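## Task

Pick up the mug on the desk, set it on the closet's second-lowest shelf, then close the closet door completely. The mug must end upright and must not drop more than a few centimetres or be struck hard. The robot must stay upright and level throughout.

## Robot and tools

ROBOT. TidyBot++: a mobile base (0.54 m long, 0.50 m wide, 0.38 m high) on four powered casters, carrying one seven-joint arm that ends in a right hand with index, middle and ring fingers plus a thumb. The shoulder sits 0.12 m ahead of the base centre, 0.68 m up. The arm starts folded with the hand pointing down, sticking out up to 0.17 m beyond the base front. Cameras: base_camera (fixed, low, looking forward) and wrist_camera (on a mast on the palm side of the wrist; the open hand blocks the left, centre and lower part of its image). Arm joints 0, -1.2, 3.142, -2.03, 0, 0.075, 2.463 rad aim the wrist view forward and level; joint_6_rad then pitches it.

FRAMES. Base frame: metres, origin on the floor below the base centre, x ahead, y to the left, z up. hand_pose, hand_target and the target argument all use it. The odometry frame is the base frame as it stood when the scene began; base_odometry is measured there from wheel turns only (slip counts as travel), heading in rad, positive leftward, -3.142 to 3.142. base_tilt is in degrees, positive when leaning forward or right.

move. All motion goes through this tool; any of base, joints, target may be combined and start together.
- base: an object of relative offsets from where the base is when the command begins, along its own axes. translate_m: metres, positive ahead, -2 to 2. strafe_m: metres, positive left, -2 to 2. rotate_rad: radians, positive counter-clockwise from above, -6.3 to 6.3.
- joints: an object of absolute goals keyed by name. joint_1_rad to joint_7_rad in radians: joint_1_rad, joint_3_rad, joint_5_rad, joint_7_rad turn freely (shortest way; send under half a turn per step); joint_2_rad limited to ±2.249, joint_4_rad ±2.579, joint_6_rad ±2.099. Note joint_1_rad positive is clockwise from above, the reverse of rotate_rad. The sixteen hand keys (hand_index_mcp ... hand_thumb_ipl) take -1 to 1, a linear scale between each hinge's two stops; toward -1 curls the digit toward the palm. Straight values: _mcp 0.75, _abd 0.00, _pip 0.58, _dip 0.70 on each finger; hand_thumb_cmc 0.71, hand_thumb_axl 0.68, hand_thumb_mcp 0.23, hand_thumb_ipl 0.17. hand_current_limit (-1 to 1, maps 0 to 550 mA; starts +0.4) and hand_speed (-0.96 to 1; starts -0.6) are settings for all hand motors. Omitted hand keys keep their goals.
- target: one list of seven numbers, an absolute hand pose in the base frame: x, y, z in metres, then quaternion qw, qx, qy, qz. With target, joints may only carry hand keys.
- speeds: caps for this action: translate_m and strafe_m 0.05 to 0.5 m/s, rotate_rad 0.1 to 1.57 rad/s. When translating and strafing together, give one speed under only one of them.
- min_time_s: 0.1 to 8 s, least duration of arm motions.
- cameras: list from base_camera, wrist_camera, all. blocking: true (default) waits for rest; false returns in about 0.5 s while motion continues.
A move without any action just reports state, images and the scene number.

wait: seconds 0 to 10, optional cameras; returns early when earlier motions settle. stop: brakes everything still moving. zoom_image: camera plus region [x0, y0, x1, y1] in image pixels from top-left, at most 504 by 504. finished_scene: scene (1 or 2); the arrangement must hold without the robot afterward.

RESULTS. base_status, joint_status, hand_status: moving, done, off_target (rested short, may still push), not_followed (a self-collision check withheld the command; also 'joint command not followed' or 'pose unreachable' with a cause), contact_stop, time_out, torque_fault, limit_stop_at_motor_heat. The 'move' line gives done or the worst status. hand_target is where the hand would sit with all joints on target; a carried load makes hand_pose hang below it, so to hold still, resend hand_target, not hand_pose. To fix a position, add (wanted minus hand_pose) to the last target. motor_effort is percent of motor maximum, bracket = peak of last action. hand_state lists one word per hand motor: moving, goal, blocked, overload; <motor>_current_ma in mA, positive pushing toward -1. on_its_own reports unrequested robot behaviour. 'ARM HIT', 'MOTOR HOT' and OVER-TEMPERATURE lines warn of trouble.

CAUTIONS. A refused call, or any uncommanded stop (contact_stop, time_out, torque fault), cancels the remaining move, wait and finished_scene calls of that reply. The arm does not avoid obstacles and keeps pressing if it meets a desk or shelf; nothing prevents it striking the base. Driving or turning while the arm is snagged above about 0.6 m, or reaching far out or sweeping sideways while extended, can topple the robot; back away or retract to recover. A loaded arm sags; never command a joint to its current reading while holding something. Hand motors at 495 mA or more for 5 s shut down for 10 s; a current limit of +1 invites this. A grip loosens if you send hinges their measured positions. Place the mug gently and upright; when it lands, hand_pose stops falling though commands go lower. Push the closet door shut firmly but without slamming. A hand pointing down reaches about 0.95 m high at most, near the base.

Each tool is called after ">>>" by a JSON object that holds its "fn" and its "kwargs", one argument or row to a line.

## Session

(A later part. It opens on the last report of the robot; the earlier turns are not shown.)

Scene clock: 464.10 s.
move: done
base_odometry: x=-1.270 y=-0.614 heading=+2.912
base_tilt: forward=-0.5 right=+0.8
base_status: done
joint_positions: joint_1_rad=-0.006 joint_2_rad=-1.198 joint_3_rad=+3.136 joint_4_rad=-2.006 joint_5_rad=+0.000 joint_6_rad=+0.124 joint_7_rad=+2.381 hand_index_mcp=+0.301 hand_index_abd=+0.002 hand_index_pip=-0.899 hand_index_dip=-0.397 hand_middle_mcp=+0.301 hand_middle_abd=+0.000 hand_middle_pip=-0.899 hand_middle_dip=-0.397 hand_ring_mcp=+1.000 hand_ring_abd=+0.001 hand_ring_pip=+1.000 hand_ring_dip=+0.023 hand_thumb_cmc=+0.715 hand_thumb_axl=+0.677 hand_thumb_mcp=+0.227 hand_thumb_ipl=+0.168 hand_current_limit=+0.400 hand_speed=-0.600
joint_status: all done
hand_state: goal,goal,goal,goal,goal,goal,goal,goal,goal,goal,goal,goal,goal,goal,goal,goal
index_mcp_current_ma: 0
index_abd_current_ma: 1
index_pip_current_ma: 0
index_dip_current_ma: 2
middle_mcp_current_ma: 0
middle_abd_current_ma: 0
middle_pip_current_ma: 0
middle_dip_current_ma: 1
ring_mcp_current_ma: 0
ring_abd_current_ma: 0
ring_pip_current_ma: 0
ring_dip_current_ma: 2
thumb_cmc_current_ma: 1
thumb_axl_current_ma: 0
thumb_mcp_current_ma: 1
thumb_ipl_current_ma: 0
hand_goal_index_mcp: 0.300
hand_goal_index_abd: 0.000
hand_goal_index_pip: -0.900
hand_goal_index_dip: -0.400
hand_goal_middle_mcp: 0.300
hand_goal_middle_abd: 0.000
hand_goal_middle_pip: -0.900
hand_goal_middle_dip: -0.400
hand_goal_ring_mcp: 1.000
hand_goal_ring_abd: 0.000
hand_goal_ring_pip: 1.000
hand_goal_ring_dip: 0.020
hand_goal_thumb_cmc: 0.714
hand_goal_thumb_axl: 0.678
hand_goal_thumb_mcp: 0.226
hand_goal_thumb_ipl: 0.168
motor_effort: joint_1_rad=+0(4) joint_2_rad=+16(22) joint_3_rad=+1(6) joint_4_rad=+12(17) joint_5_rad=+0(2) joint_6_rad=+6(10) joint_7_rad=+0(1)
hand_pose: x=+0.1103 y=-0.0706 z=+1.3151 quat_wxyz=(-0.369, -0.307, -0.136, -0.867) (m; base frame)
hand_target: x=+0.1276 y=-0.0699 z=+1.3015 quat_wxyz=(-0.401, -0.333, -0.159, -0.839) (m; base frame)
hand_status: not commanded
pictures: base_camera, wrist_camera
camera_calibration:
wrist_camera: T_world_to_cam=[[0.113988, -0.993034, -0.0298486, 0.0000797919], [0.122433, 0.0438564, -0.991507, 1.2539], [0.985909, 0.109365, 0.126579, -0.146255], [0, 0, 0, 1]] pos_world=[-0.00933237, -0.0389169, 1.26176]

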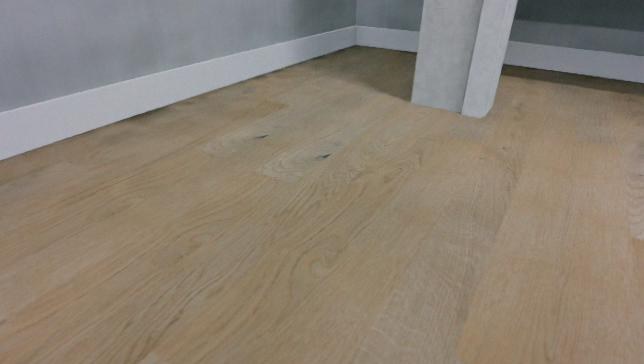

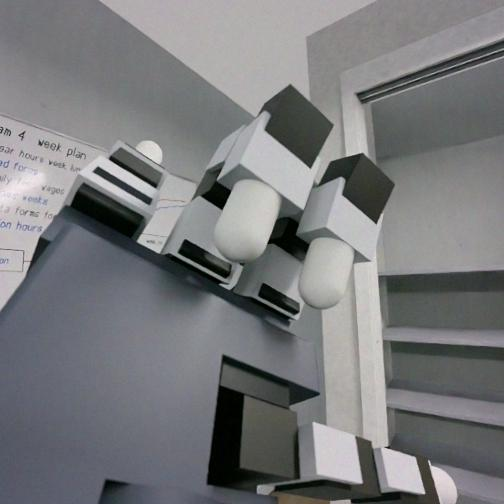

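>>> {"fn": "move", "kwargs": {
  "base": {"rotate_rad":-0.2},
  "joints": {"joint_6_rad":-0.3,"hand_index_mcp":0.75,"hand_index_pip":0.58,"hand_index_dip":0.7,"hand_middle_mcp":0.75,"hand_middle_pip":0.58,"hand_middle_dip":0.7,"hand_ring_mcp":0.75,"hand_ring_pip":0.58,"hand_ring_dip":0.7},
  "cameras": ["all"]
}}

>>> {"fn": "zoom_image", "kwargs": {
  "camera": "wrist_camera",
  "region": [250, 50, 504, 504]
}}

Scene clock: 477.20 s.
move: done
base_odometry: x=-1.270 y=-0.614 heading=+2.712
base_tilt: forward=-0.5 right=+0.8
base_status: done
joint_positions: joint_1_rad=-0.005 joint_2_rad=-1.199 joint_3_rad=+3.136 joint_4_rad=-2.022 joint_5_rad=+0.000 joint_6_rad=-0.253 joint_7_rad=+2.383 hand_index_mcp=+0.755 hand_index_abd=+0.002 hand_index_pip=+0.579 hand_index_dip=+0.698 hand_middle_mcp=+0.755 hand_middle_abd=+0.000 hand_middle_pip=+0.579 hand_middle_dip=+0.698 hand_ring_mcp=+0.765 hand_ring_abd=+0.001 hand_ring_pip=+0.586 hand_ring_dip=+0.697 hand_thumb_cmc=+0.717 hand_thumb_axl=+0.677 hand_thumb_mcp=+0.227 hand_thumb_ipl=+0.168 hand_current_limit=+0.400 hand_speed=-0.600
joint_status: all done
hand_state: goal,goal,goal,goal,goal,goal,goal,goal,goal,goal,goal,goal,goal,goal,goal,goal
index_mcp_current_ma: 4
index_abd_current_ma: 1
index_pip_current_ma: 0
index_dip_current_ma: -1
middle_mcp_current_ma: 4
middle_abd_current_ma: 0
middle_pip_current_ma: 0
middle_dip_current_ma: -1
ring_mcp_current_ma: 21
ring_abd_current_ma: 0
ring_pip_current_ma: 5
ring_dip_current_ma: -2
thumb_cmc_current_ma: 2
thumb_axl_current_ma: 0
thumb_mcp_current_ma: 1
thumb_ipl_current_ma: 0
hand_goal_index_mcp: 0.750
hand_goal_index_abd: 0.000
hand_goal_index_pip: 0.580
hand_goal_index_dip: 0.700
hand_goal_middle_mcp: 0.750
hand_goal_middle_abd: 0.000
hand_goal_middle_pip: 0.580
hand_goal_middle_dip: 0.700
hand_goal_ring_mcp: 0.750
hand_goal_ring_abd: 0.000
hand_goal_ring_pip: 0.580
hand_goal_ring_dip: 0.700
hand_goal_thumb_cmc: 0.714
hand_goal_thumb_axl: 0.678
hand_goal_thumb_mcp: 0.226
hand_goal_thumb_ipl: 0.168
motor_effort: joint_1_rad=+1(2) joint_2_rad=+14(17) joint_3_rad=+0(1) joint_4_rad=+13(15) joint_5_rad=+0(1) joint_6_rad=+8(10) joint_7_rad=+0(1)
hand_pose: x=+0.2010 y=-0.0703 z=+1.2327 quat_wxyz=(-0.338, -0.469, -0.206, -0.790) (m; base frame)
hand_target: x=+0.2093 y=-0.0699 z=+1.2220 quat_wxyz=(-0.364, -0.483, -0.231, -0.762) (m; base frame)
hand_status: not commanded
pictures: base_camera, wrist_camera
camera_calibration:
wrist_camera: T_world_to_cam=[[0.0902681, -0.993729, -0.0659813, 0.0368374], [-0.26394, 0.0400123, -0.963709, 1.20408], [0.960306, 0.104407, -0.258673, 0.254404], [0, 0, 0, 1]] pos_world=[0.0701738, -0.0381332, 1.22862]

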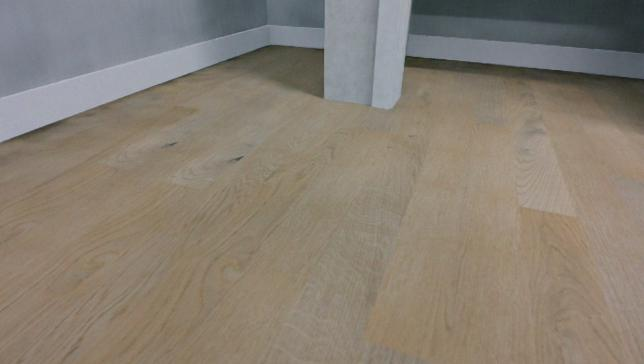

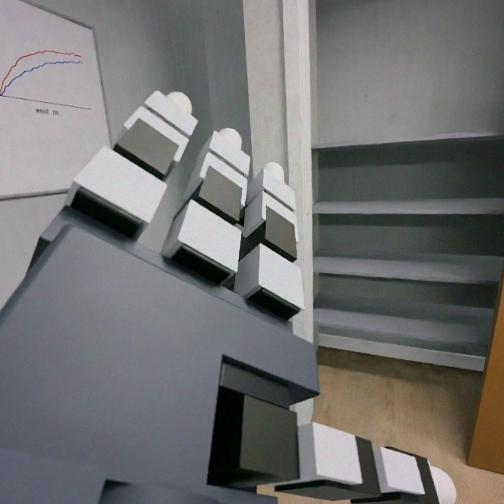

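Scaled by 1.110 from the camera's 504x504 image, which has a finer 720x720 frame.

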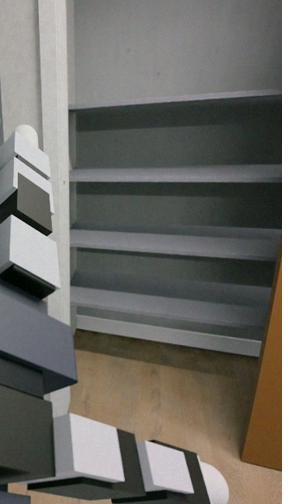

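>>> {"fn": "zoom_image", "kwargs": {
  "camera": "wrist_camera",
  "region": [300, 180, 504, 384]
}}

Scaled by 2.471 from the camera's 504x504 image, which has a finer 720x720 frame.

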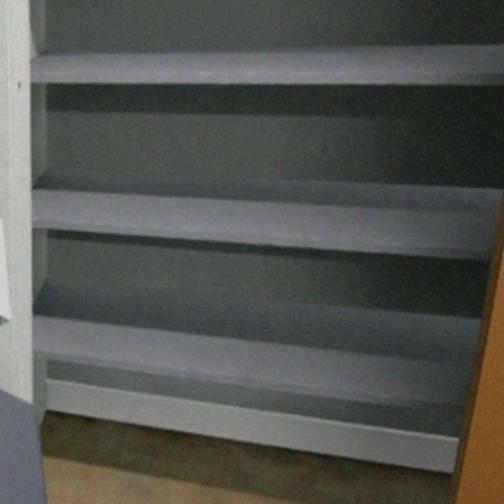

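>>> {"fn": "move", "kwargs": {
  "base": {"rotate_rad":2.834},
  "cameras": ["base_camera"]
}}

>>> {"fn": "move", "kwargs": {
  "base": {"translate_m":0.7,"strafe_m":1.5},
  "cameras": ["all"]
}}

Scene clock: 581.80 s.
move: done
base_odometry: x=-1.270 y=-0.614 heading=-0.739
base_tilt: forward=-0.5 right=+0.8
base_status: done
joint_positions: joint_1_rad=-0.004 joint_2_rad=-1.199 joint_3_rad=+3.137 joint_4_rad=-2.022 joint_5_rad=+0.000 joint_6_rad=-0.253 joint_7_rad=+2.383 hand_index_mcp=+0.755 hand_index_abd=+0.002 hand_index_pip=+0.579 hand_index_dip=+0.698 hand_middle_mcp=+0.756 hand_middle_abd=+0.000 hand_middle_pip=+0.579 hand_middle_dip=+0.698 hand_ring_mcp=+0.765 hand_ring_abd=+0.001 hand_ring_pip=+0.585 hand_ring_dip=+0.697 hand_thumb_cmc=+0.717 hand_thumb_axl=+0.677 hand_thumb_mcp=+0.227 hand_thumb_ipl=+0.168 hand_current_limit=+0.400 hand_speed=-0.600
joint_status: not commanded
hand_state: goal,goal,goal,goal,goal,goal,goal,goal,goal,goal,goal,goal,goal,goal,goal,goal
index_mcp_current_ma: 4
index_abd_current_ma: 1
index_pip_current_ma: 0
index_dip_current_ma: -1
middle_mcp_current_ma: 5
middle_abd_current_ma: 0
middle_pip_current_ma: 0
middle_dip_current_ma: -1
ring_mcp_current_ma: 20
ring_abd_current_ma: 0
ring_pip_current_ma: 4
ring_dip_current_ma: -1
thumb_cmc_current_ma: 2
thumb_axl_current_ma: 0
thumb_mcp_current_ma: 1
thumb_ipl_current_ma: 0
hand_goal_index_mcp: 0.750
hand_goal_index_abd: 0.000
hand_goal_index_pip: 0.580
hand_goal_index_dip: 0.700
hand_goal_middle_mcp: 0.750
hand_goal_middle_abd: 0.000
hand_goal_middle_pip: 0.580
hand_goal_middle_dip: 0.700
hand_goal_ring_mcp: 0.750
hand_goal_ring_abd: 0.000
hand_goal_ring_pip: 0.580
hand_goal_ring_dip: 0.700
hand_goal_thumb_cmc: 0.714
hand_goal_thumb_axl: 0.678
hand_goal_thumb_mcp: 0.226
hand_goal_thumb_ipl: 0.168
motor_effort: joint_1_rad=+1(2) joint_2_rad=+15(15) joint_3_rad=+1(2) joint_4_rad=+13(13) joint_5_rad=+0(1) joint_6_rad=+9(9) joint_7_rad=+0(1)
hand_pose: x=+0.2009 y=-0.0706 z=+1.2326 quat_wxyz=(-0.338, -0.469, -0.205, -0.790) (m; base frame)
hand_target: x=+0.2093 y=-0.0699 z=+1.2220 quat_wxyz=(-0.364, -0.483, -0.231, -0.762) (m; base frame)
hand_status: not commanded
pictures: base_camera

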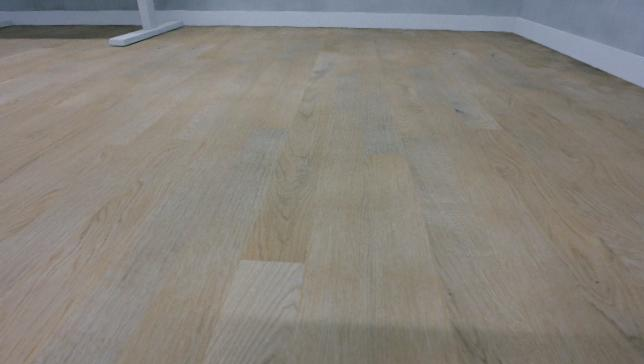

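Scene clock: 586.23 s.
move: done
base_odometry: x=+0.258 y=+0.024 heading=-0.738
base_tilt: forward=-0.5 right=+0.8
base_status: done
joint_positions: joint_1_rad=-0.003 joint_2_rad=-1.200 joint_3_rad=+3.138 joint_4_rad=-2.022 joint_5_rad=+0.000 joint_6_rad=-0.253 joint_7_rad=+2.383 hand_index_mcp=+0.755 hand_index_abd=+0.002 hand_index_pip=+0.579 hand_index_dip=+0.698 hand_middle_mcp=+0.756 hand_middle_abd=+0.000 hand_middle_pip=+0.579 hand_middle_dip=+0.698 hand_ring_mcp=+0.764 hand_ring_abd=+0.001 hand_ring_pip=+0.585 hand_ring_dip=+0.697 hand_thumb_cmc=+0.718 hand_thumb_axl=+0.677 hand_thumb_mcp=+0.227 hand_thumb_ipl=+0.168 hand_current_limit=+0.400 hand_speed=-0.600
joint_status: not commanded
hand_state: goal,goal,goal,goal,goal,goal,goal,goal,goal,goal,goal,goal,goal,goal,goal,goal
index_mcp_current_ma: 5
index_abd_current_ma: 1
index_pip_current_ma: 0
index_dip_current_ma: -1
middle_mcp_current_ma: 5
middle_abd_current_ma: 0
middle_pip_current_ma: 0
middle_dip_current_ma: -1
ring_mcp_current_ma: 19
ring_abd_current_ma: 0
ring_pip_current_ma: 4
ring_dip_current_ma: -1
thumb_cmc_current_ma: 2
thumb_axl_current_ma: 0
thumb_mcp_current_ma: 1
thumb_ipl_current_ma: 0
hand_goal_index_mcp: 0.750
hand_goal_index_abd: 0.000
hand_goal_index_pip: 0.580
hand_goal_index_dip: 0.700
hand_goal_middle_mcp: 0.750
hand_goal_middle_abd: 0.000
hand_goal_middle_pip: 0.580
hand_goal_middle_dip: 0.700
hand_goal_ring_mcp: 0.750
hand_goal_ring_abd: 0.000
hand_goal_ring_pip: 0.580
hand_goal_ring_dip: 0.700
hand_goal_thumb_cmc: 0.714
hand_goal_thumb_axl: 0.678
hand_goal_thumb_mcp: 0.226
hand_goal_thumb_ipl: 0.168
motor_effort: joint_1_rad=+1(3) joint_2_rad=+14(16) joint_3_rad=+0(2) joint_4_rad=+13(13) joint_5_rad=+0(1) joint_6_rad=+8(9) joint_7_rad=+0(1)
hand_pose: x=+0.2007 y=-0.0715 z=+1.2326 quat_wxyz=(-0.339, -0.469, -0.205, -0.789) (m; base frame)
hand_target: x=+0.2093 y=-0.0699 z=+1.2220 quat_wxyz=(-0.364, -0.483, -0.231, -0.762) (m; base frame)
hand_status: not commanded
pictures: base_camera, wrist_camera
camera_calibration:
wrist_camera: T_world_to_cam=[[0.0877349, -0.993845, -0.0676402, 0.0382559], [-0.263693, 0.0423087, -0.963678, 1.204], [0.960608, 0.102384, -0.258358, 0.254163], [0, 0, 0, 1]] pos_world=[0.0699796, -0.0389418, 1.22852]

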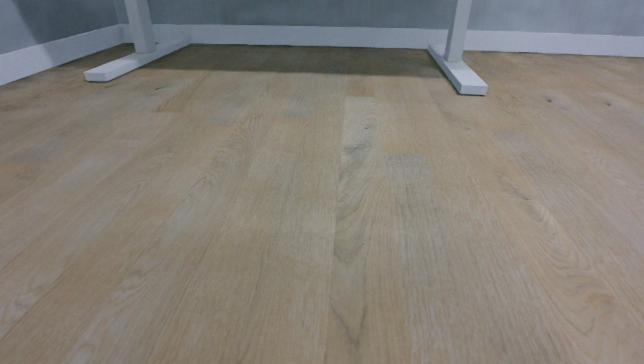

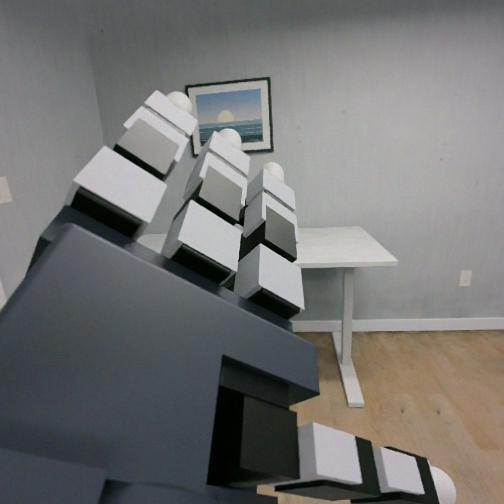

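>>> {"fn": "move", "kwargs": {
  "base": {"translate_m":0.5,"strafe_m":0.8},
  "cameras": ["all"]
}}

>>> {"fn": "zoom_image", "kwargs": {
  "camera": "wrist_camera",
  "region": [300, 200, 504, 404]
}}

Scene clock: 630.80 s.
move: done
base_odometry: x=+1.166 y=+0.280 heading=-0.738
base_tilt: forward=-0.5 right=+0.8
base_status: done
joint_positions: joint_1_rad=-0.003 joint_2_rad=-1.200 joint_3_rad=+3.139 joint_4_rad=-2.022 joint_5_rad=+0.000 joint_6_rad=-0.253 joint_7_rad=+2.383 hand_index_mcp=+0.755 hand_index_abd=+0.002 hand_index_pip=+0.579 hand_index_dip=+0.698 hand_middle_mcp=+0.756 hand_middle_abd=+0.000 hand_middle_pip=+0.579 hand_middle_dip=+0.698 hand_ring_mcp=+0.764 hand_ring_abd=+0.001 hand_ring_pip=+0.585 hand_ring_dip=+0.697 hand_thumb_cmc=+0.718 hand_thumb_axl=+0.677 hand_thumb_mcp=+0.227 hand_thumb_ipl=+0.168 hand_current_limit=+0.400 hand_speed=-0.600
joint_status: not commanded
hand_state: goal,goal,goal,goal,goal,goal,goal,goal,goal,goal,goal,goal,goal,goal,goal,goal
index_mcp_current_ma: 5
index_abd_current_ma: 1
index_pip_current_ma: 0
index_dip_current_ma: -1
middle_mcp_current_ma: 5
middle_abd_current_ma: 0
middle_pip_current_ma: 0
middle_dip_current_ma: -1
ring_mcp_current_ma: 19
ring_abd_current_ma: 0
ring_pip_current_ma: 4
ring_dip_current_ma: -1
thumb_cmc_current_ma: 2
thumb_axl_current_ma: 0
thumb_mcp_current_ma: 1
thumb_ipl_current_ma: 0
hand_goal_index_mcp: 0.750
hand_goal_index_abd: 0.000
hand_goal_index_pip: 0.580
hand_goal_index_dip: 0.700
hand_goal_middle_mcp: 0.750
hand_goal_middle_abd: 0.000
hand_goal_middle_pip: 0.580
hand_goal_middle_dip: 0.700
hand_goal_ring_mcp: 0.750
hand_goal_ring_abd: 0.000
hand_goal_ring_pip: 0.580
hand_goal_ring_dip: 0.700
hand_goal_thumb_cmc: 0.714
hand_goal_thumb_axl: 0.678
hand_goal_thumb_mcp: 0.226
hand_goal_thumb_ipl: 0.168
motor_effort: joint_1_rad=+0(2) joint_2_rad=+14(16) joint_3_rad=-1(2) joint_4_rad=+13(13) joint_5_rad=+0(1) joint_6_rad=+8(9) joint_7_rad=+0(1)
hand_pose: x=+0.2007 y=-0.0719 z=+1.2325 quat_wxyz=(-0.339, -0.469, -0.204, -0.789) (m; base frame)
hand_target: x=+0.2093 y=-0.0699 z=+1.2220 quat_wxyz=(-0.364, -0.483, -0.231, -0.762) (m; base frame)
hand_status: not commanded
pictures: base_camera, wrist_camera
camera_calibration:
wrist_camera: T_world_to_cam=[[0.0872329, -0.993843, -0.068316, 0.0387222], [-0.263626, 0.0431021, -0.963662, 1.20403], [0.960673, 0.102073, -0.258242, 0.254045], [0, 0, 0, 1]] pos_world=[0.0699808, -0.0393434, 1.22853]

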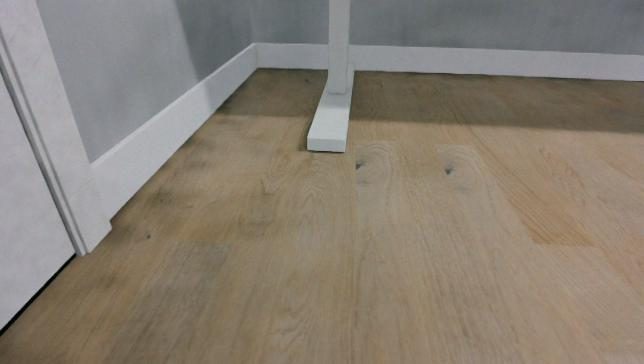

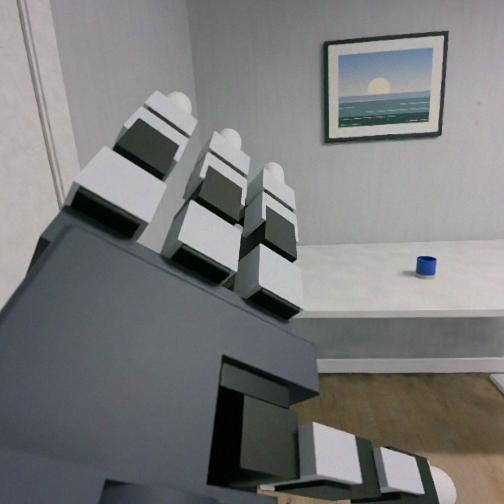

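Scaled by 2.471 from the camera's 504x504 image, which has a finer 720x720 frame.

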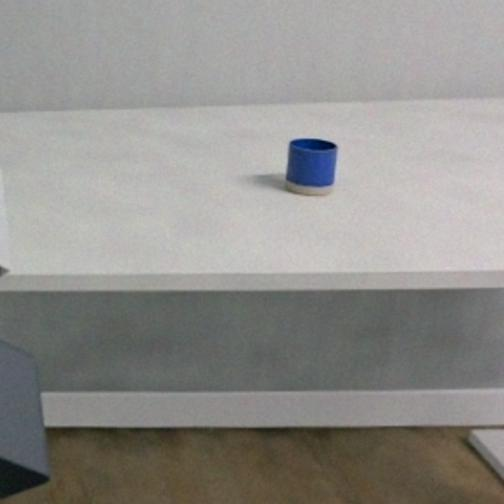

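>>> {"fn": "move", "kwargs": {
  "base": {"translate_m":-0.1,"strafe_m":-0.5,"rotate_rad":-0.05},
  "joints": {"hand_thumb_cmc":-0.57,"hand_thumb_mcp":0.23,"hand_thumb_ipl":-0.18},
  "cameras": ["wrist_camera"]
}}

>>> {"fn": "move", "kwargs": {
  "joints": {"joint_1_rad":0,"joint_2_rad":0.34,"joint_3_rad":3.142,"joint_4_rad":-1.914,"joint_5_rad":0,"joint_6_rad":0.56,"joint_7_rad":1.49},
  "min_time_s": 4,
  "cameras": ["all"]
}}

Scene clock: 737.73 s.
move: done
base_odometry: x=+0.755 y=-0.023 heading=-0.788
base_tilt: forward=-0.4 right=+0.8
base_status: done
joint_positions: joint_1_rad=-0.004 joint_2_rad=-1.200 joint_3_rad=+3.144 joint_4_rad=-2.022 joint_5_rad=+0.000 joint_6_rad=-0.253 joint_7_rad=+2.383 hand_index_mcp=+0.756 hand_index_abd=+0.002 hand_index_pip=+0.579 hand_index_dip=+0.698 hand_middle_mcp=+0.756 hand_middle_abd=+0.000 hand_middle_pip=+0.579 hand_middle_dip=+0.698 hand_ring_mcp=+0.763 hand_ring_abd=+0.001 hand_ring_pip=+0.585 hand_ring_dip=+0.697 hand_thumb_cmc=-0.558 hand_thumb_axl=+0.677 hand_thumb_mcp=+0.230 hand_thumb_ipl=-0.178 hand_current_limit=+0.400 hand_speed=-0.600
joint_status: all done
hand_state: goal,goal,goal,goal,goal,goal,goal,goal,goal,goal,goal,goal,goal,goal,goal,goal
index_mcp_current_ma: 5
index_abd_current_ma: 1
index_pip_current_ma: 0
index_dip_current_ma: -1
middle_mcp_current_ma: 6
middle_abd_current_ma: 0
middle_pip_current_ma: 0
middle_dip_current_ma: -1
ring_mcp_current_ma: 17
ring_abd_current_ma: 0
ring_pip_current_ma: 4
ring_dip_current_ma: -1
thumb_cmc_current_ma: 14
thumb_axl_current_ma: 0
thumb_mcp_current_ma: 0
thumb_ipl_current_ma: 2
hand_goal_index_mcp: 0.750
hand_goal_index_abd: 0.000
hand_goal_index_pip: 0.580
hand_goal_index_dip: 0.700
hand_goal_middle_mcp: 0.750
hand_goal_middle_abd: 0.000
hand_goal_middle_pip: 0.580
hand_goal_middle_dip: 0.700
hand_goal_ring_mcp: 0.750
hand_goal_ring_abd: 0.000
hand_goal_ring_pip: 0.580
hand_goal_ring_dip: 0.700
hand_goal_thumb_cmc: -0.570
hand_goal_thumb_axl: 0.678
hand_goal_thumb_mcp: 0.230
hand_goal_thumb_ipl: -0.180
motor_effort: joint_1_rad=+0(3) joint_2_rad=+15(16) joint_3_rad=+0(3) joint_4_rad=+13(14) joint_5_rad=+0(1) joint_6_rad=+8(9) joint_7_rad=+1(1)
hand_pose: x=+0.2005 y=-0.0747 z=+1.2322 quat_wxyz=(-0.338, -0.470, -0.202, -0.790) (m; base frame)
hand_target: x=+0.2093 y=-0.0699 z=+1.2220 quat_wxyz=(-0.364, -0.483, -0.231, -0.762) (m; base frame)
hand_status: not commanded
pictures: wrist_camera
camera_calibration:
wrist_camera: T_world_to_cam=[[0.0865067, -0.99356, -0.0731722, 0.0420618], [-0.26358, 0.0480048, -0.963442, 1.20387], [0.960751, 0.102631, -0.25773, 0.253755], [0, 0, 0, 1]] pos_world=[0.0698825, -0.0420438, 1.22834]

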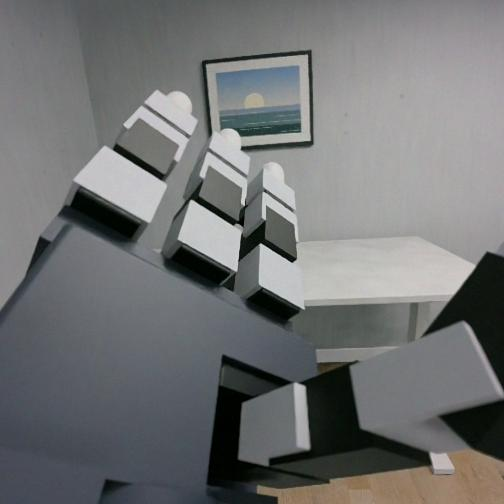

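Scene clock: 742.33 s.
move: done
base_odometry: x=+0.755 y=-0.023 heading=-0.788
base_tilt: forward=-0.4 right=+0.8
base_status: not commanded
joint_positions: joint_1_rad=-0.004 joint_2_rad=+0.338 joint_3_rad=+3.144 joint_4_rad=-1.938 joint_5_rad=+0.000 joint_6_rad=+0.510 joint_7_rad=+1.570 hand_index_mcp=+0.752 hand_index_abd=+0.002 hand_index_pip=+0.579 hand_index_dip=+0.698 hand_middle_mcp=+0.752 hand_middle_abd=+0.002 hand_middle_pip=+0.579 hand_middle_dip=+0.698 hand_ring_mcp=+0.752 hand_ring_abd=+0.001 hand_ring_pip=+0.582 hand_ring_dip=+0.697 hand_thumb_cmc=-0.558 hand_thumb_axl=+0.677 hand_thumb_mcp=+0.230 hand_thumb_ipl=-0.178 hand_current_limit=+0.400 hand_speed=-0.600
joint_status: all done
hand_state: goal,goal,goal,goal,goal,goal,goal,goal,goal,goal,goal,goal,goal,goal,goal,goal
index_mcp_current_ma: 1
index_abd_current_ma: 1
index_pip_current_ma: 0
index_dip_current_ma: -1
middle_mcp_current_ma: 1
middle_abd_current_ma: 1
middle_pip_current_ma: 0
middle_dip_current_ma: -1
ring_mcp_current_ma: 1
ring_abd_current_ma: 1
ring_pip_current_ma: 1
ring_dip_current_ma: -1
thumb_cmc_current_ma: 14
thumb_axl_current_ma: 0
thumb_mcp_current_ma: 0
thumb_ipl_current_ma: 1
hand_goal_index_mcp: 0.750
hand_goal_index_abd: 0.000
hand_goal_index_pip: 0.580
hand_goal_index_dip: 0.700
hand_goal_middle_mcp: 0.750
hand_goal_middle_abd: 0.000
hand_goal_middle_pip: 0.580
hand_goal_middle_dip: 0.700
hand_goal_ring_mcp: 0.750
hand_goal_ring_abd: 0.000
hand_goal_ring_pip: 0.580
hand_goal_ring_dip: 0.700
hand_goal_thumb_cmc: -0.570
hand_goal_thumb_axl: 0.678
hand_goal_thumb_mcp: 0.230
hand_goal_thumb_ipl: -0.180
motor_effort: joint_1_rad=+1(2) joint_2_rad=-25(27) joint_3_rad=+0(2) joint_4_rad=+14(18) joint_5_rad=+0(1) joint_6_rad=+8(10) joint_7_rad=+0(1)
hand_pose: x=+0.7894 y=-0.0825 z=+0.7940 quat_wxyz=(+0.000, -0.773, -0.001, -0.635) (m; base frame)
hand_target: x=+0.7986 y=-0.0818 z=+0.8138 quat_wxyz=(+0.027, -0.749, +0.030, -0.662) (m; base frame)
hand_status: not commanded
pictures: base_camera, wrist_camera
camera_calibration:
wrist_camera: T_world_to_cam=[[-0.113987, -0.610019, -0.784146, 0.705778], [-0.767884, 0.554903, -0.320059, 0.866378], [0.630366, 0.56565, -0.531675, 0.0923917], [0, 0, 0, 1]] pos_world=[0.687486, -0.102479, 0.879847]

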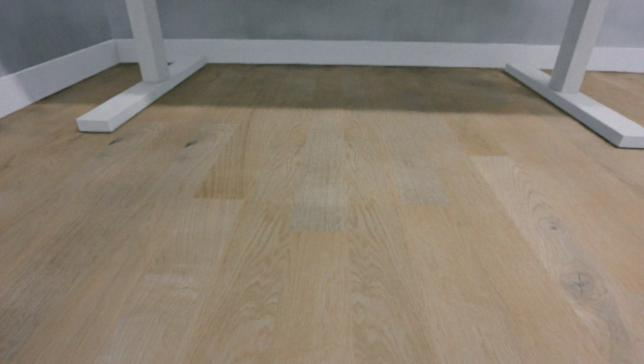

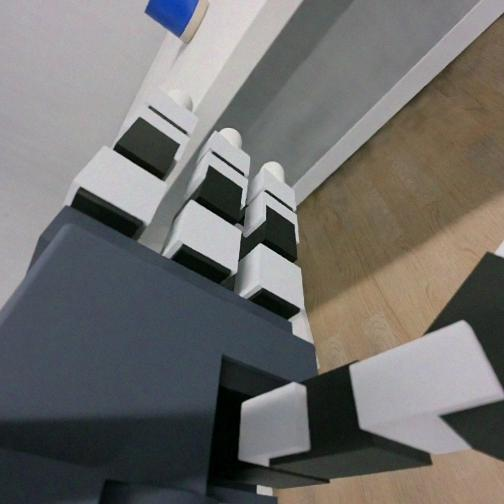

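>>> {"fn": "move", "kwargs": {
  "joints": {"joint_1_rad":0,"joint_2_rad":0.34,"joint_3_rad":3.142,"joint_4_rad":-1.87,"joint_5_rad":0,"joint_6_rad":0.64,"joint_7_rad":1.49},
  "min_time_s": 2,
  "cameras": ["all"]
}}

Scene clock: 802.97 s.
move: done
base_odometry: x=+0.755 y=-0.023 heading=-0.788
base_tilt: forward=-0.4 right=+0.8
base_status: not commanded
joint_positions: joint_1_rad=-0.004 joint_2_rad=+0.338 joint_3_rad=+3.144 joint_4_rad=-1.895 joint_5_rad=+0.000 joint_6_rad=+0.590 joint_7_rad=+1.569 hand_index_mcp=+0.752 hand_index_abd=+0.002 hand_index_pip=+0.579 hand_index_dip=+0.698 hand_middle_mcp=+0.752 hand_middle_abd=+0.002 hand_middle_pip=+0.579 hand_middle_dip=+0.698 hand_ring_mcp=+0.752 hand_ring_abd=+0.001 hand_ring_pip=+0.582 hand_ring_dip=+0.697 hand_thumb_cmc=-0.558 hand_thumb_axl=+0.677 hand_thumb_mcp=+0.230 hand_thumb_ipl=-0.178 hand_current_limit=+0.400 hand_speed=-0.600
joint_status: all done
hand_state: goal,goal,goal,goal,goal,goal,goal,goal,goal,goal,goal,goal,goal,goal,goal,goal
index_mcp_current_ma: 1
index_abd_current_ma: 1
index_pip_current_ma: 0
index_dip_current_ma: -1
middle_mcp_current_ma: 1
middle_abd_current_ma: 1
middle_pip_current_ma: 0
middle_dip_current_ma: -1
ring_mcp_current_ma: 1
ring_abd_current_ma: 1
ring_pip_current_ma: 1
ring_dip_current_ma: -1
thumb_cmc_current_ma: 14
thumb_axl_current_ma: 0
thumb_mcp_current_ma: 0
thumb_ipl_current_ma: 1
hand_goal_index_mcp: 0.750
hand_goal_index_abd: 0.000
hand_goal_index_pip: 0.580
hand_goal_index_dip: 0.700
hand_goal_middle_mcp: 0.750
hand_goal_middle_abd: 0.000
hand_goal_middle_pip: 0.580
hand_goal_middle_dip: 0.700
hand_goal_ring_mcp: 0.750
hand_goal_ring_abd: 0.000
hand_goal_ring_pip: 0.580
hand_goal_ring_dip: 0.700
hand_goal_thumb_cmc: -0.570
hand_goal_thumb_axl: 0.678
hand_goal_thumb_mcp: 0.230
hand_goal_thumb_ipl: -0.180
motor_effort: joint_1_rad=+1(2) joint_2_rad=-26(27) joint_3_rad=+0(2) joint_4_rad=+14(15) joint_5_rad=+0(1) joint_6_rad=+10(11) joint_7_rad=+0(2)
hand_pose: x=+0.8057 y=-0.0825 z=+0.8409 quat_wxyz=(+0.001, -0.732, +0.000, -0.681) (m; base frame)
hand_target: x=+0.8131 y=-0.0818 z=+0.8617 quat_wxyz=(+0.028, -0.706, +0.029, -0.707) (m; base frame)
hand_status: not commanded
pictures: base_camera, wrist_camera
camera_calibration:
wrist_camera: T_world_to_cam=[[-0.0166325, -0.609219, -0.792828, 0.673376], [-0.722715, 0.555278, -0.411521, 0.934415], [0.690946, 0.566144, -0.449527, -0.0108598], [0, 0, 0, 1]] pos_world=[0.694019, -0.102479, 0.913521]

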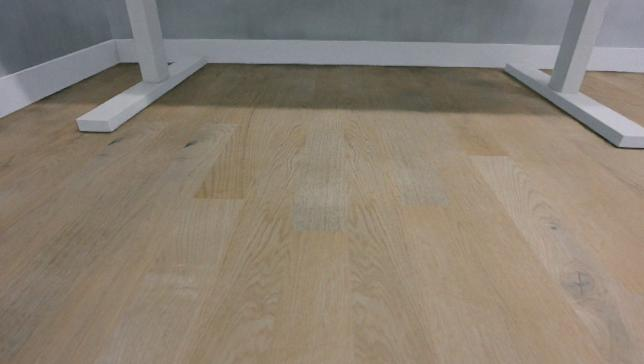

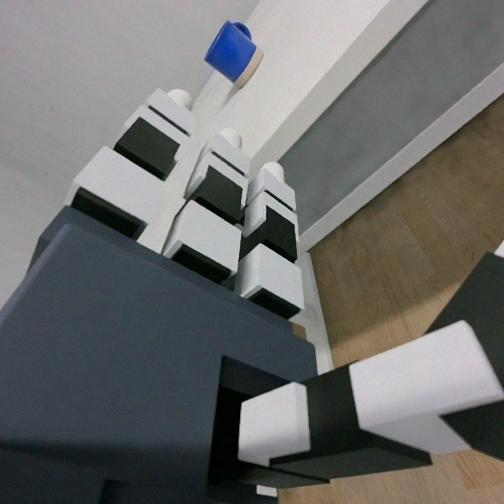

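>>> {"fn": "zoom_image", "kwargs": {
  "camera": "wrist_camera",
  "region": [150, 0, 350, 200]
}}

Scaled by 2.520 from the camera's 504x504 image, which has a finer 720x720 frame.

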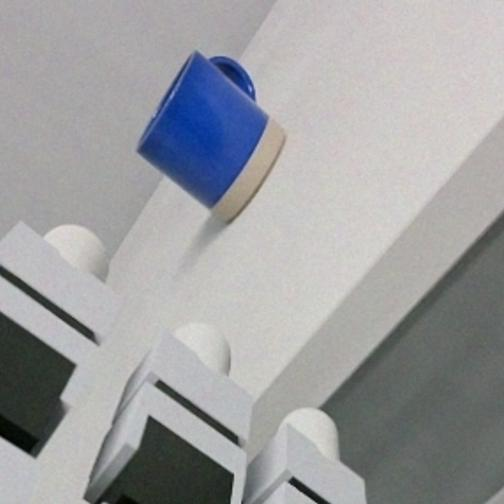

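>>> {"fn": "move", "kwargs": {
  "base": {"strafe_m":0.1},
  "speeds": {"strafe_m":0.2},
  "joints": {"joint_1_rad":0,"joint_2_rad":0.28,"joint_3_rad":3.142,"joint_4_rad":-1.79,"joint_5_rad":0,"joint_6_rad":0.5,"joint_7_rad":1.49},
  "min_time_s": 2,
  "cameras": ["all"]
}}

>>> {"fn": "zoom_image", "kwargs": {
  "camera": "wrist_camera",
  "region": [150, 0, 350, 200]
}}

Scene clock: 872.10 s.
move: done
base_odometry: x=+0.826 y=+0.048 heading=-0.787
base_tilt: forward=-0.5 right=+0.8
base_status: done
joint_positions: joint_1_rad=-0.002 joint_2_rad=+0.311 joint_3_rad=+3.143 joint_4_rad=-1.815 joint_5_rad=+0.000 joint_6_rad=+0.553 joint_7_rad=+1.569 hand_index_mcp=+0.751 hand_index_abd=+0.002 hand_index_pip=+0.579 hand_index_dip=+0.698 hand_middle_mcp=+0.751 hand_middle_abd=+0.002 hand_middle_pip=+0.579 hand_middle_dip=+0.698 hand_ring_mcp=+0.751 hand_ring_abd=+0.002 hand_ring_pip=+0.582 hand_ring_dip=+0.697 hand_thumb_cmc=-0.558 hand_thumb_axl=+0.677 hand_thumb_mcp=+0.230 hand_thumb_ipl=-0.178 hand_current_limit=+0.400 hand_speed=-0.600
joint_status: all done
hand_state: goal,goal,goal,goal,goal,goal,goal,goal,goal,goal,goal,goal,goal,goal,goal,goal
index_mcp_current_ma: 0
index_abd_current_ma: 1
index_pip_current_ma: 0
index_dip_current_ma: -1
middle_mcp_current_ma: 0
middle_abd_current_ma: 1
middle_pip_current_ma: 0
middle_dip_current_ma: -1
ring_mcp_current_ma: 0
ring_abd_current_ma: 1
ring_pip_current_ma: 1
ring_dip_current_ma: -1
thumb_cmc_current_ma: 14
thumb_axl_current_ma: 0
thumb_mcp_current_ma: 0
thumb_ipl_current_ma: 1
hand_goal_index_mcp: 0.750
hand_goal_index_abd: 0.000
hand_goal_index_pip: 0.580
hand_goal_index_dip: 0.700
hand_goal_middle_mcp: 0.750
hand_goal_middle_abd: 0.000
hand_goal_middle_pip: 0.580
hand_goal_middle_dip: 0.700
hand_goal_ring_mcp: 0.750
hand_goal_ring_abd: 0.000
hand_goal_ring_pip: 0.580
hand_goal_ring_dip: 0.700
hand_goal_thumb_cmc: -0.570
hand_goal_thumb_axl: 0.678
hand_goal_thumb_mcp: 0.230
hand_goal_thumb_ipl: -0.180
motor_effort: joint_1_rad=+1(4) joint_2_rad=-26(28) joint_3_rad=-1(3) joint_4_rad=+15(16) joint_5_rad=+0(2) joint_6_rad=+9(10) joint_7_rad=+0(2)
hand_pose: x=+0.8165 y=-0.0829 z=+0.8929 quat_wxyz=(+0.001, -0.708, +0.000, -0.706) (m; base frame)
hand_target: x=+0.8127 y=-0.0818 z=+0.9065 quat_wxyz=(+0.028, -0.706, +0.029, -0.707) (m; base frame)
hand_status: not commanded
pictures: base_camera, wrist_camera
camera_calibration:
wrist_camera: T_world_to_cam=[[0.0383862, -0.608612, -0.792539, 0.669337], [-0.691904, 0.55605, -0.460518, 0.982571], [0.720968, 0.566038, -0.399757, -0.0636195], [0, 0, 0, 1]] pos_world=[0.700019, -0.102981, 0.957535]

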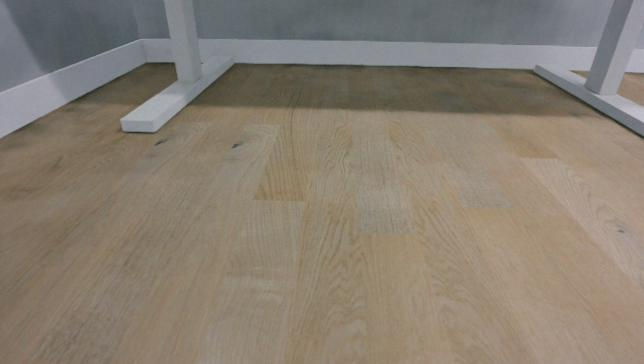

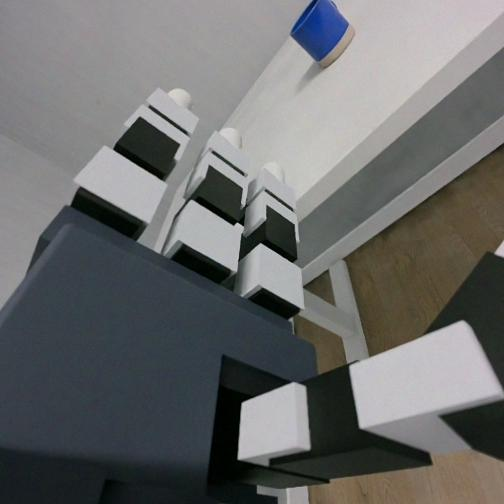

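Scaled by 2.520 from the camera's 504x504 image, which has a finer 720x720 frame.

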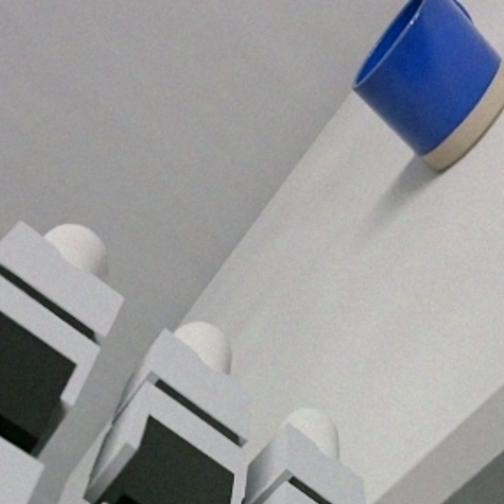

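>>> {"fn": "move", "kwargs": {
  "base": {"translate_m":0.2},
  "speeds": {"translate_m":0.15},
  "cameras": ["all"]
}}

>>> {"fn": "zoom_image", "kwargs": {
  "camera": "wrist_camera",
  "region": [250, 0, 504, 252]
}}

Scene clock: 923.93 s.
move: done
base_odometry: x=+0.968 y=-0.094 heading=-0.787
base_tilt: forward=-0.4 right=+0.8
base_status: done
joint_positions: joint_1_rad=-0.002 joint_2_rad=+0.300 joint_3_rad=+3.143 joint_4_rad=-1.811 joint_5_rad=+0.000 joint_6_rad=+0.551 joint_7_rad=+1.569 hand_index_mcp=+0.751 hand_index_abd=+0.002 hand_index_pip=+0.579 hand_index_dip=+0.698 hand_middle_mcp=+0.751 hand_middle_abd=+0.002 hand_middle_pip=+0.579 hand_middle_dip=+0.698 hand_ring_mcp=+0.751 hand_ring_abd=+0.002 hand_ring_pip=+0.582 hand_ring_dip=+0.697 hand_thumb_cmc=-0.558 hand_thumb_axl=+0.677 hand_thumb_mcp=+0.230 hand_thumb_ipl=-0.178 hand_current_limit=+0.400 hand_speed=-0.600
joint_status: not commanded
hand_state: goal,goal,goal,goal,goal,goal,goal,goal,goal,goal,goal,goal,goal,goal,goal,goal
index_mcp_current_ma: 0
index_abd_current_ma: 1
index_pip_current_ma: 0
index_dip_current_ma: -1
middle_mcp_current_ma: 0
middle_abd_current_ma: 1
middle_pip_current_ma: 0
middle_dip_current_ma: -1
ring_mcp_current_ma: 0
ring_abd_current_ma: 1
ring_pip_current_ma: 1
ring_dip_current_ma: -1
thumb_cmc_current_ma: 14
thumb_axl_current_ma: 0
thumb_mcp_current_ma: 0
thumb_ipl_current_ma: 1
hand_goal_index_mcp: 0.750
hand_goal_index_abd: 0.000
hand_goal_index_pip: 0.580
hand_goal_index_dip: 0.700
hand_goal_middle_mcp: 0.750
hand_goal_middle_abd: 0.000
hand_goal_middle_pip: 0.580
hand_goal_middle_dip: 0.700
hand_goal_ring_mcp: 0.750
hand_goal_ring_abd: 0.000
hand_goal_ring_pip: 0.580
hand_goal_ring_dip: 0.700
hand_goal_thumb_cmc: -0.570
hand_goal_thumb_axl: 0.678
hand_goal_thumb_mcp: 0.230
hand_goal_thumb_ipl: -0.180
motor_effort: joint_1_rad=+0(2) joint_2_rad=-26(29) joint_3_rad=+0(1) joint_4_rad=+15(16) joint_5_rad=+0(1) joint_6_rad=+9(10) joint_7_rad=+1(1)
hand_pose: x=+0.8147 y=-0.0830 z=+0.9023 quat_wxyz=(+0.001, -0.703, +0.000, -0.711) (m; base frame)
hand_target: x=+0.8127 y=-0.0818 z=+0.9065 quat_wxyz=(+0.028, -0.706, +0.029, -0.707) (m; base frame)
hand_status: not commanded
pictures: base_camera, wrist_camera
camera_calibration:
wrist_camera: T_world_to_cam=[[0.0485237, -0.608576, -0.792011, 0.668012], [-0.685817, 0.556179, -0.469382, 0.988762], [0.726155, 0.56595, -0.390384, -0.0712282], [0, 0, 0, 1]] pos_world=[0.697418, -0.103081, 0.965374]

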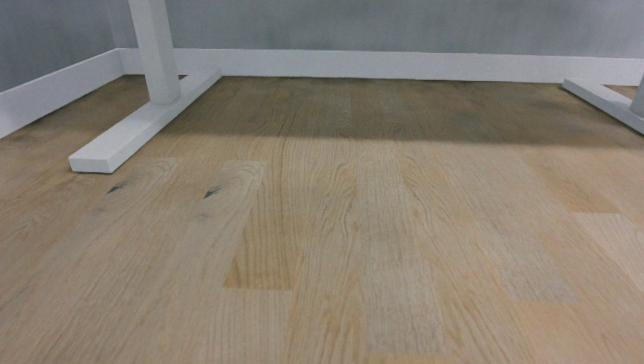

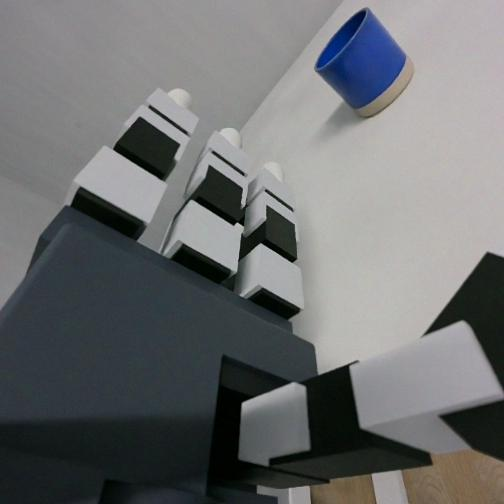

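Scaled by 1.984 from the camera's 504x504 image, which has a finer 720x720 frame.

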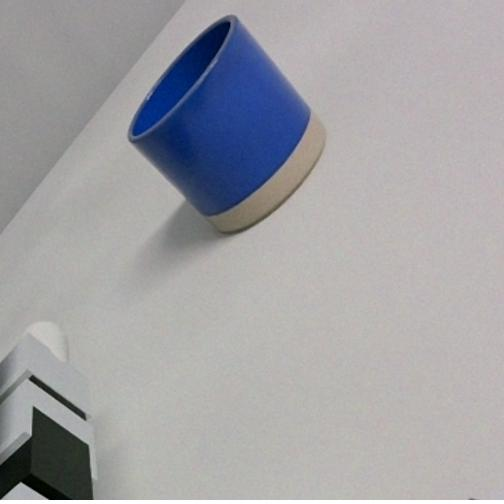

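>>> {"fn": "zoom_image", "kwargs": {
  "camera": "wrist_camera",
  "region": [250, 400, 504, 504]
}}

Scaled by 1.984 from the camera's 504x504 image, which has a finer 720x720 frame.

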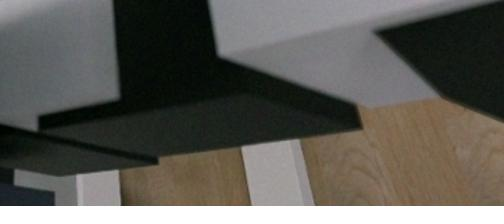

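>>> {"fn": "move", "kwargs": {
  "base": {"translate_m":0.1},
  "speeds": {"translate_m":0.1},
  "cameras": ["wrist_camera"]
}}

>>> {"fn": "zoom_image", "kwargs": {
  "camera": "wrist_camera",
  "region": [304, 0, 504, 200]
}}

Scene clock: 1006.47 s.
move: done
base_odometry: x=+1.038 y=-0.165 heading=-0.786
base_tilt: forward=-0.4 right=+0.8
base_status: done
joint_positions: joint_1_rad=-0.002 joint_2_rad=+0.297 joint_3_rad=+3.143 joint_4_rad=-1.810 joint_5_rad=+0.000 joint_6_rad=+0.550 joint_7_rad=+1.569 hand_index_mcp=+0.751 hand_index_abd=+0.002 hand_index_pip=+0.579 hand_index_dip=+0.698 hand_middle_mcp=+0.751 hand_middle_abd=+0.002 hand_middle_pip=+0.579 hand_middle_dip=+0.698 hand_ring_mcp=+0.751 hand_ring_abd=+0.002 hand_ring_pip=+0.582 hand_ring_dip=+0.697 hand_thumb_cmc=-0.558 hand_thumb_axl=+0.677 hand_thumb_mcp=+0.230 hand_thumb_ipl=-0.178 hand_current_limit=+0.400 hand_speed=-0.600
joint_status: not commanded
hand_state: goal,goal,goal,goal,goal,goal,goal,goal,goal,goal,goal,goal,goal,goal,goal,goal
index_mcp_current_ma: 0
index_abd_current_ma: 1
index_pip_current_ma: 0
index_dip_current_ma: -1
middle_mcp_current_ma: 0
middle_abd_current_ma: 1
middle_pip_current_ma: 0
middle_dip_current_ma: -1
ring_mcp_current_ma: 0
ring_abd_current_ma: 1
ring_pip_current_ma: 1
ring_dip_current_ma: -1
thumb_cmc_current_ma: 14
thumb_axl_current_ma: 0
thumb_mcp_current_ma: 0
thumb_ipl_current_ma: 1
hand_goal_index_mcp: 0.750
hand_goal_index_abd: 0.000
hand_goal_index_pip: 0.580
hand_goal_index_dip: 0.700
hand_goal_middle_mcp: 0.750
hand_goal_middle_abd: 0.000
hand_goal_middle_pip: 0.580
hand_goal_middle_dip: 0.700
hand_goal_ring_mcp: 0.750
hand_goal_ring_abd: 0.000
hand_goal_ring_pip: 0.580
hand_goal_ring_dip: 0.700
hand_goal_thumb_cmc: -0.570
hand_goal_thumb_axl: 0.678
hand_goal_thumb_mcp: 0.230
hand_goal_thumb_ipl: -0.180
motor_effort: joint_1_rad=+1(2) joint_2_rad=-26(29) joint_3_rad=-1(1) joint_4_rad=+15(16) joint_5_rad=+0(1) joint_6_rad=+9(10) joint_7_rad=+1(1)
hand_pose: x=+0.8141 y=-0.0830 z=+0.9052 quat_wxyz=(+0.001, -0.702, +0.000, -0.712) (m; base frame)
hand_target: x=+0.8127 y=-0.0818 z=+0.9065 quat_wxyz=(+0.028, -0.706, +0.029, -0.707) (m; base frame)
hand_status: not commanded
pictures: wrist_camera
camera_calibration:
wrist_camera: T_world_to_cam=[[0.0514398, -0.608541, -0.791854, 0.667866], [-0.684004, 0.556262, -0.471922, 0.990527], [0.727662, 0.565907, -0.38763, -0.0733136], [0, 0, 0, 1]] pos_world=[0.696517, -0.103081, 0.967885]

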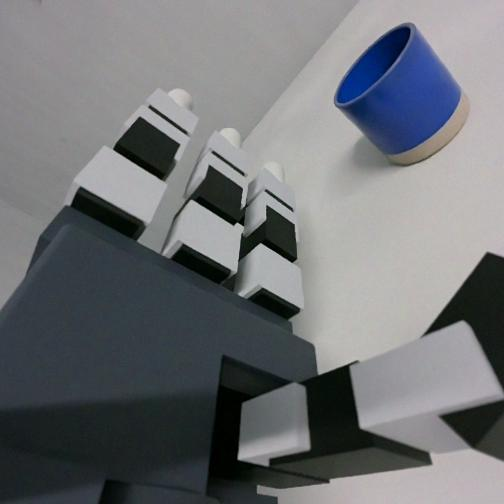

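Scaled by 2.520 from the camera's 504x504 image, which has a finer 720x720 frame.

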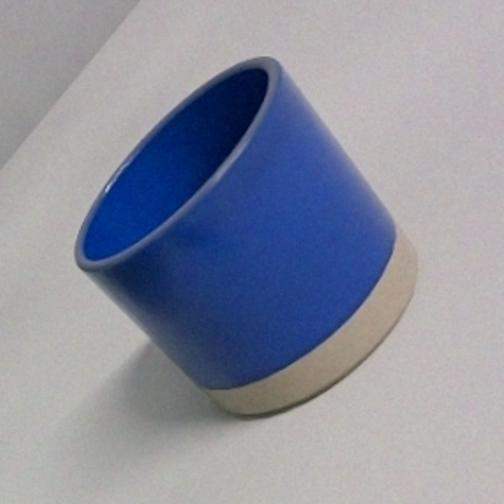

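>>> {"fn": "move", "kwargs": {
  "joints": {"joint_1_rad":0,"joint_2_rad":0.315,"joint_3_rad":3.142,"joint_4_rad":-1.88,"joint_5_rad":0,"joint_6_rad":0.625,"joint_7_rad":1.49},
  "min_time_s": 2
}}

>>> {"fn": "move", "kwargs": {
  "base": {"strafe_m":-0.04},
  "speeds": {"strafe_m":0.1},
  "cameras": ["wrist_camera"]
}}

>>> {"fn": "zoom_image", "kwargs": {
  "camera": "wrist_camera",
  "region": [224, 0, 504, 280]
}}

Scene clock: 1072.03 s.
move: done
base_odometry: x=+1.038 y=-0.165 heading=-0.786
base_tilt: forward=-0.5 right=+0.8
base_status: not commanded
joint_positions: joint_1_rad=-0.002 joint_2_rad=+0.301 joint_3_rad=+3.143 joint_4_rad=-1.855 joint_5_rad=+0.000 joint_6_rad=+0.576 joint_7_rad=+1.569 hand_index_mcp=+0.751 hand_index_abd=+0.002 hand_index_pip=+0.579 hand_index_dip=+0.698 hand_middle_mcp=+0.751 hand_middle_abd=+0.002 hand_middle_pip=+0.579 hand_middle_dip=+0.698 hand_ring_mcp=+0.751 hand_ring_abd=+0.002 hand_ring_pip=+0.582 hand_ring_dip=+0.697 hand_thumb_cmc=-0.558 hand_thumb_axl=+0.677 hand_thumb_mcp=+0.230 hand_thumb_ipl=-0.178 hand_current_limit=+0.400 hand_speed=-0.600
joint_status: all done
hand_state: goal,goal,goal,goal,goal,goal,goal,goal,goal,goal,goal,goal,goal,goal,goal,goal
index_mcp_current_ma: 0
index_abd_current_ma: 1
index_pip_current_ma: 0
index_dip_current_ma: -1
middle_mcp_current_ma: 0
middle_abd_current_ma: 1
middle_pip_current_ma: 0
middle_dip_current_ma: -1
ring_mcp_current_ma: 0
ring_abd_current_ma: 1
ring_pip_current_ma: 1
ring_dip_current_ma: -1
thumb_cmc_current_ma: 14
thumb_axl_current_ma: 0
thumb_mcp_current_ma: 0
thumb_ipl_current_ma: 1
hand_goal_index_mcp: 0.750
hand_goal_index_abd: 0.000
hand_goal_index_pip: 0.580
hand_goal_index_dip: 0.700
hand_goal_middle_mcp: 0.750
hand_goal_middle_abd: 0.000
hand_goal_middle_pip: 0.580
hand_goal_middle_dip: 0.700
hand_goal_ring_mcp: 0.750
hand_goal_ring_abd: 0.000
hand_goal_ring_pip: 0.580
hand_goal_ring_dip: 0.700
hand_goal_thumb_cmc: -0.570
hand_goal_thumb_axl: 0.678
hand_goal_thumb_mcp: 0.230
hand_goal_thumb_ipl: -0.180
motor_effort: joint_1_rad=+1(2) joint_2_rad=-25(26) joint_3_rad=+0(1) joint_4_rad=+15(16) joint_5_rad=+0(2) joint_6_rad=+9(11) joint_7_rad=+1(2)
hand_pose: x=+0.8071 y=-0.0831 z=+0.8847 quat_wxyz=(+0.001, -0.710, +0.000, -0.704) (m; base frame)
hand_target: x=+0.8059 y=-0.0818 z=+0.8689 quat_wxyz=(+0.028, -0.706, +0.029, -0.707) (m; base frame)
hand_status: not commanded
pictures: none

Scene clock: 1072.97 s.
move: done
base_odometry: x=+1.010 y=-0.193 heading=-0.786
base_tilt: forward=-0.5 right=+0.8
base_status: done
joint_positions: joint_1_rad=+0.001 joint_2_rad=+0.302 joint_3_rad=+3.143 joint_4_rad=-1.855 joint_5_rad=+0.000 joint_6_rad=+0.577 joint_7_rad=+1.569 hand_index_mcp=+0.751 hand_index_abd=+0.002 hand_index_pip=+0.579 hand_index_dip=+0.698 hand_middle_mcp=+0.751 hand_middle_abd=+0.002 hand_middle_pip=+0.579 hand_middle_dip=+0.698 hand_ring_mcp=+0.751 hand_ring_abd=+0.002 hand_ring_pip=+0.582 hand_ring_dip=+0.697 hand_thumb_cmc=-0.558 hand_thumb_axl=+0.677 hand_thumb_mcp=+0.230 hand_thumb_ipl=-0.178 hand_current_limit=+0.400 hand_speed=-0.600
joint_status: not commanded
hand_state: goal,goal,goal,goal,goal,goal,goal,goal,goal,goal,goal,goal,goal,goal,goal,goal
index_mcp_current_ma: 0
index_abd_current_ma: 1
index_pip_current_ma: 0
index_dip_current_ma: -1
middle_mcp_current_ma: 0
middle_abd_current_ma: 1
middle_pip_current_ma: 0
middle_dip_current_ma: -1
ring_mcp_current_ma: 0
ring_abd_current_ma: 1
ring_pip_current_ma: 1
ring_dip_current_ma: -1
thumb_cmc_current_ma: 14
thumb_axl_current_ma: 0
thumb_mcp_current_ma: 0
thumb_ipl_current_ma: 1
hand_goal_index_mcp: 0.750
hand_goal_index_abd: 0.000
hand_goal_index_pip: 0.580
hand_goal_index_dip: 0.700
hand_goal_middle_mcp: 0.750
hand_goal_middle_abd: 0.000
hand_goal_middle_pip: 0.580
hand_goal_middle_dip: 0.700
hand_goal_ring_mcp: 0.750
hand_goal_ring_abd: 0.000
hand_goal_ring_pip: 0.580
hand_goal_ring_dip: 0.700
hand_goal_thumb_cmc: -0.570
hand_goal_thumb_axl: 0.678
hand_goal_thumb_mcp: 0.230
hand_goal_thumb_ipl: -0.180
motor_effort: joint_1_rad=+1(4) joint_2_rad=-25(26) joint_3_rad=+0(2) joint_4_rad=+15(15) joint_5_rad=+0(1) joint_6_rad=+9(10) joint_7_rad=+0(1)
hand_pose: x=+0.8071 y=-0.0847 z=+0.8835 quat_wxyz=(+0.000, -0.711, +0.001, -0.703) (m; base frame)
hand_target: x=+0.8059 y=-0.0818 z=+0.8689 quat_wxyz=(+0.028, -0.706, +0.029, -0.707) (m; base frame)
hand_status: not commanded
pictures: wrist_camera
camera_calibration:
wrist_camera: T_world_to_cam=[[0.0308174, -0.608602, -0.792877, 0.667623], [-0.69401, 0.557834, -0.455161, 0.969765], [0.719305, 0.564292, -0.405185, -0.0536291], [0, 0, 0, 1]] pos_world=[0.691028, -0.104388, 0.949012]

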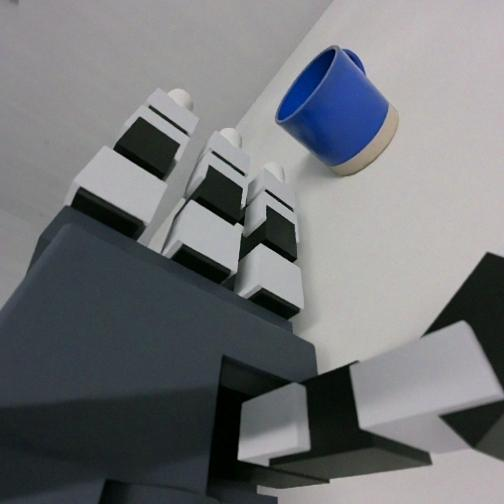

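Scaled by 1.800 from the camera's 504x504 image, which has a finer 720x720 frame.

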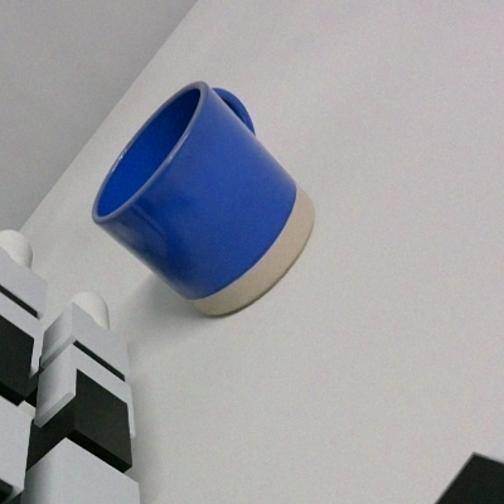

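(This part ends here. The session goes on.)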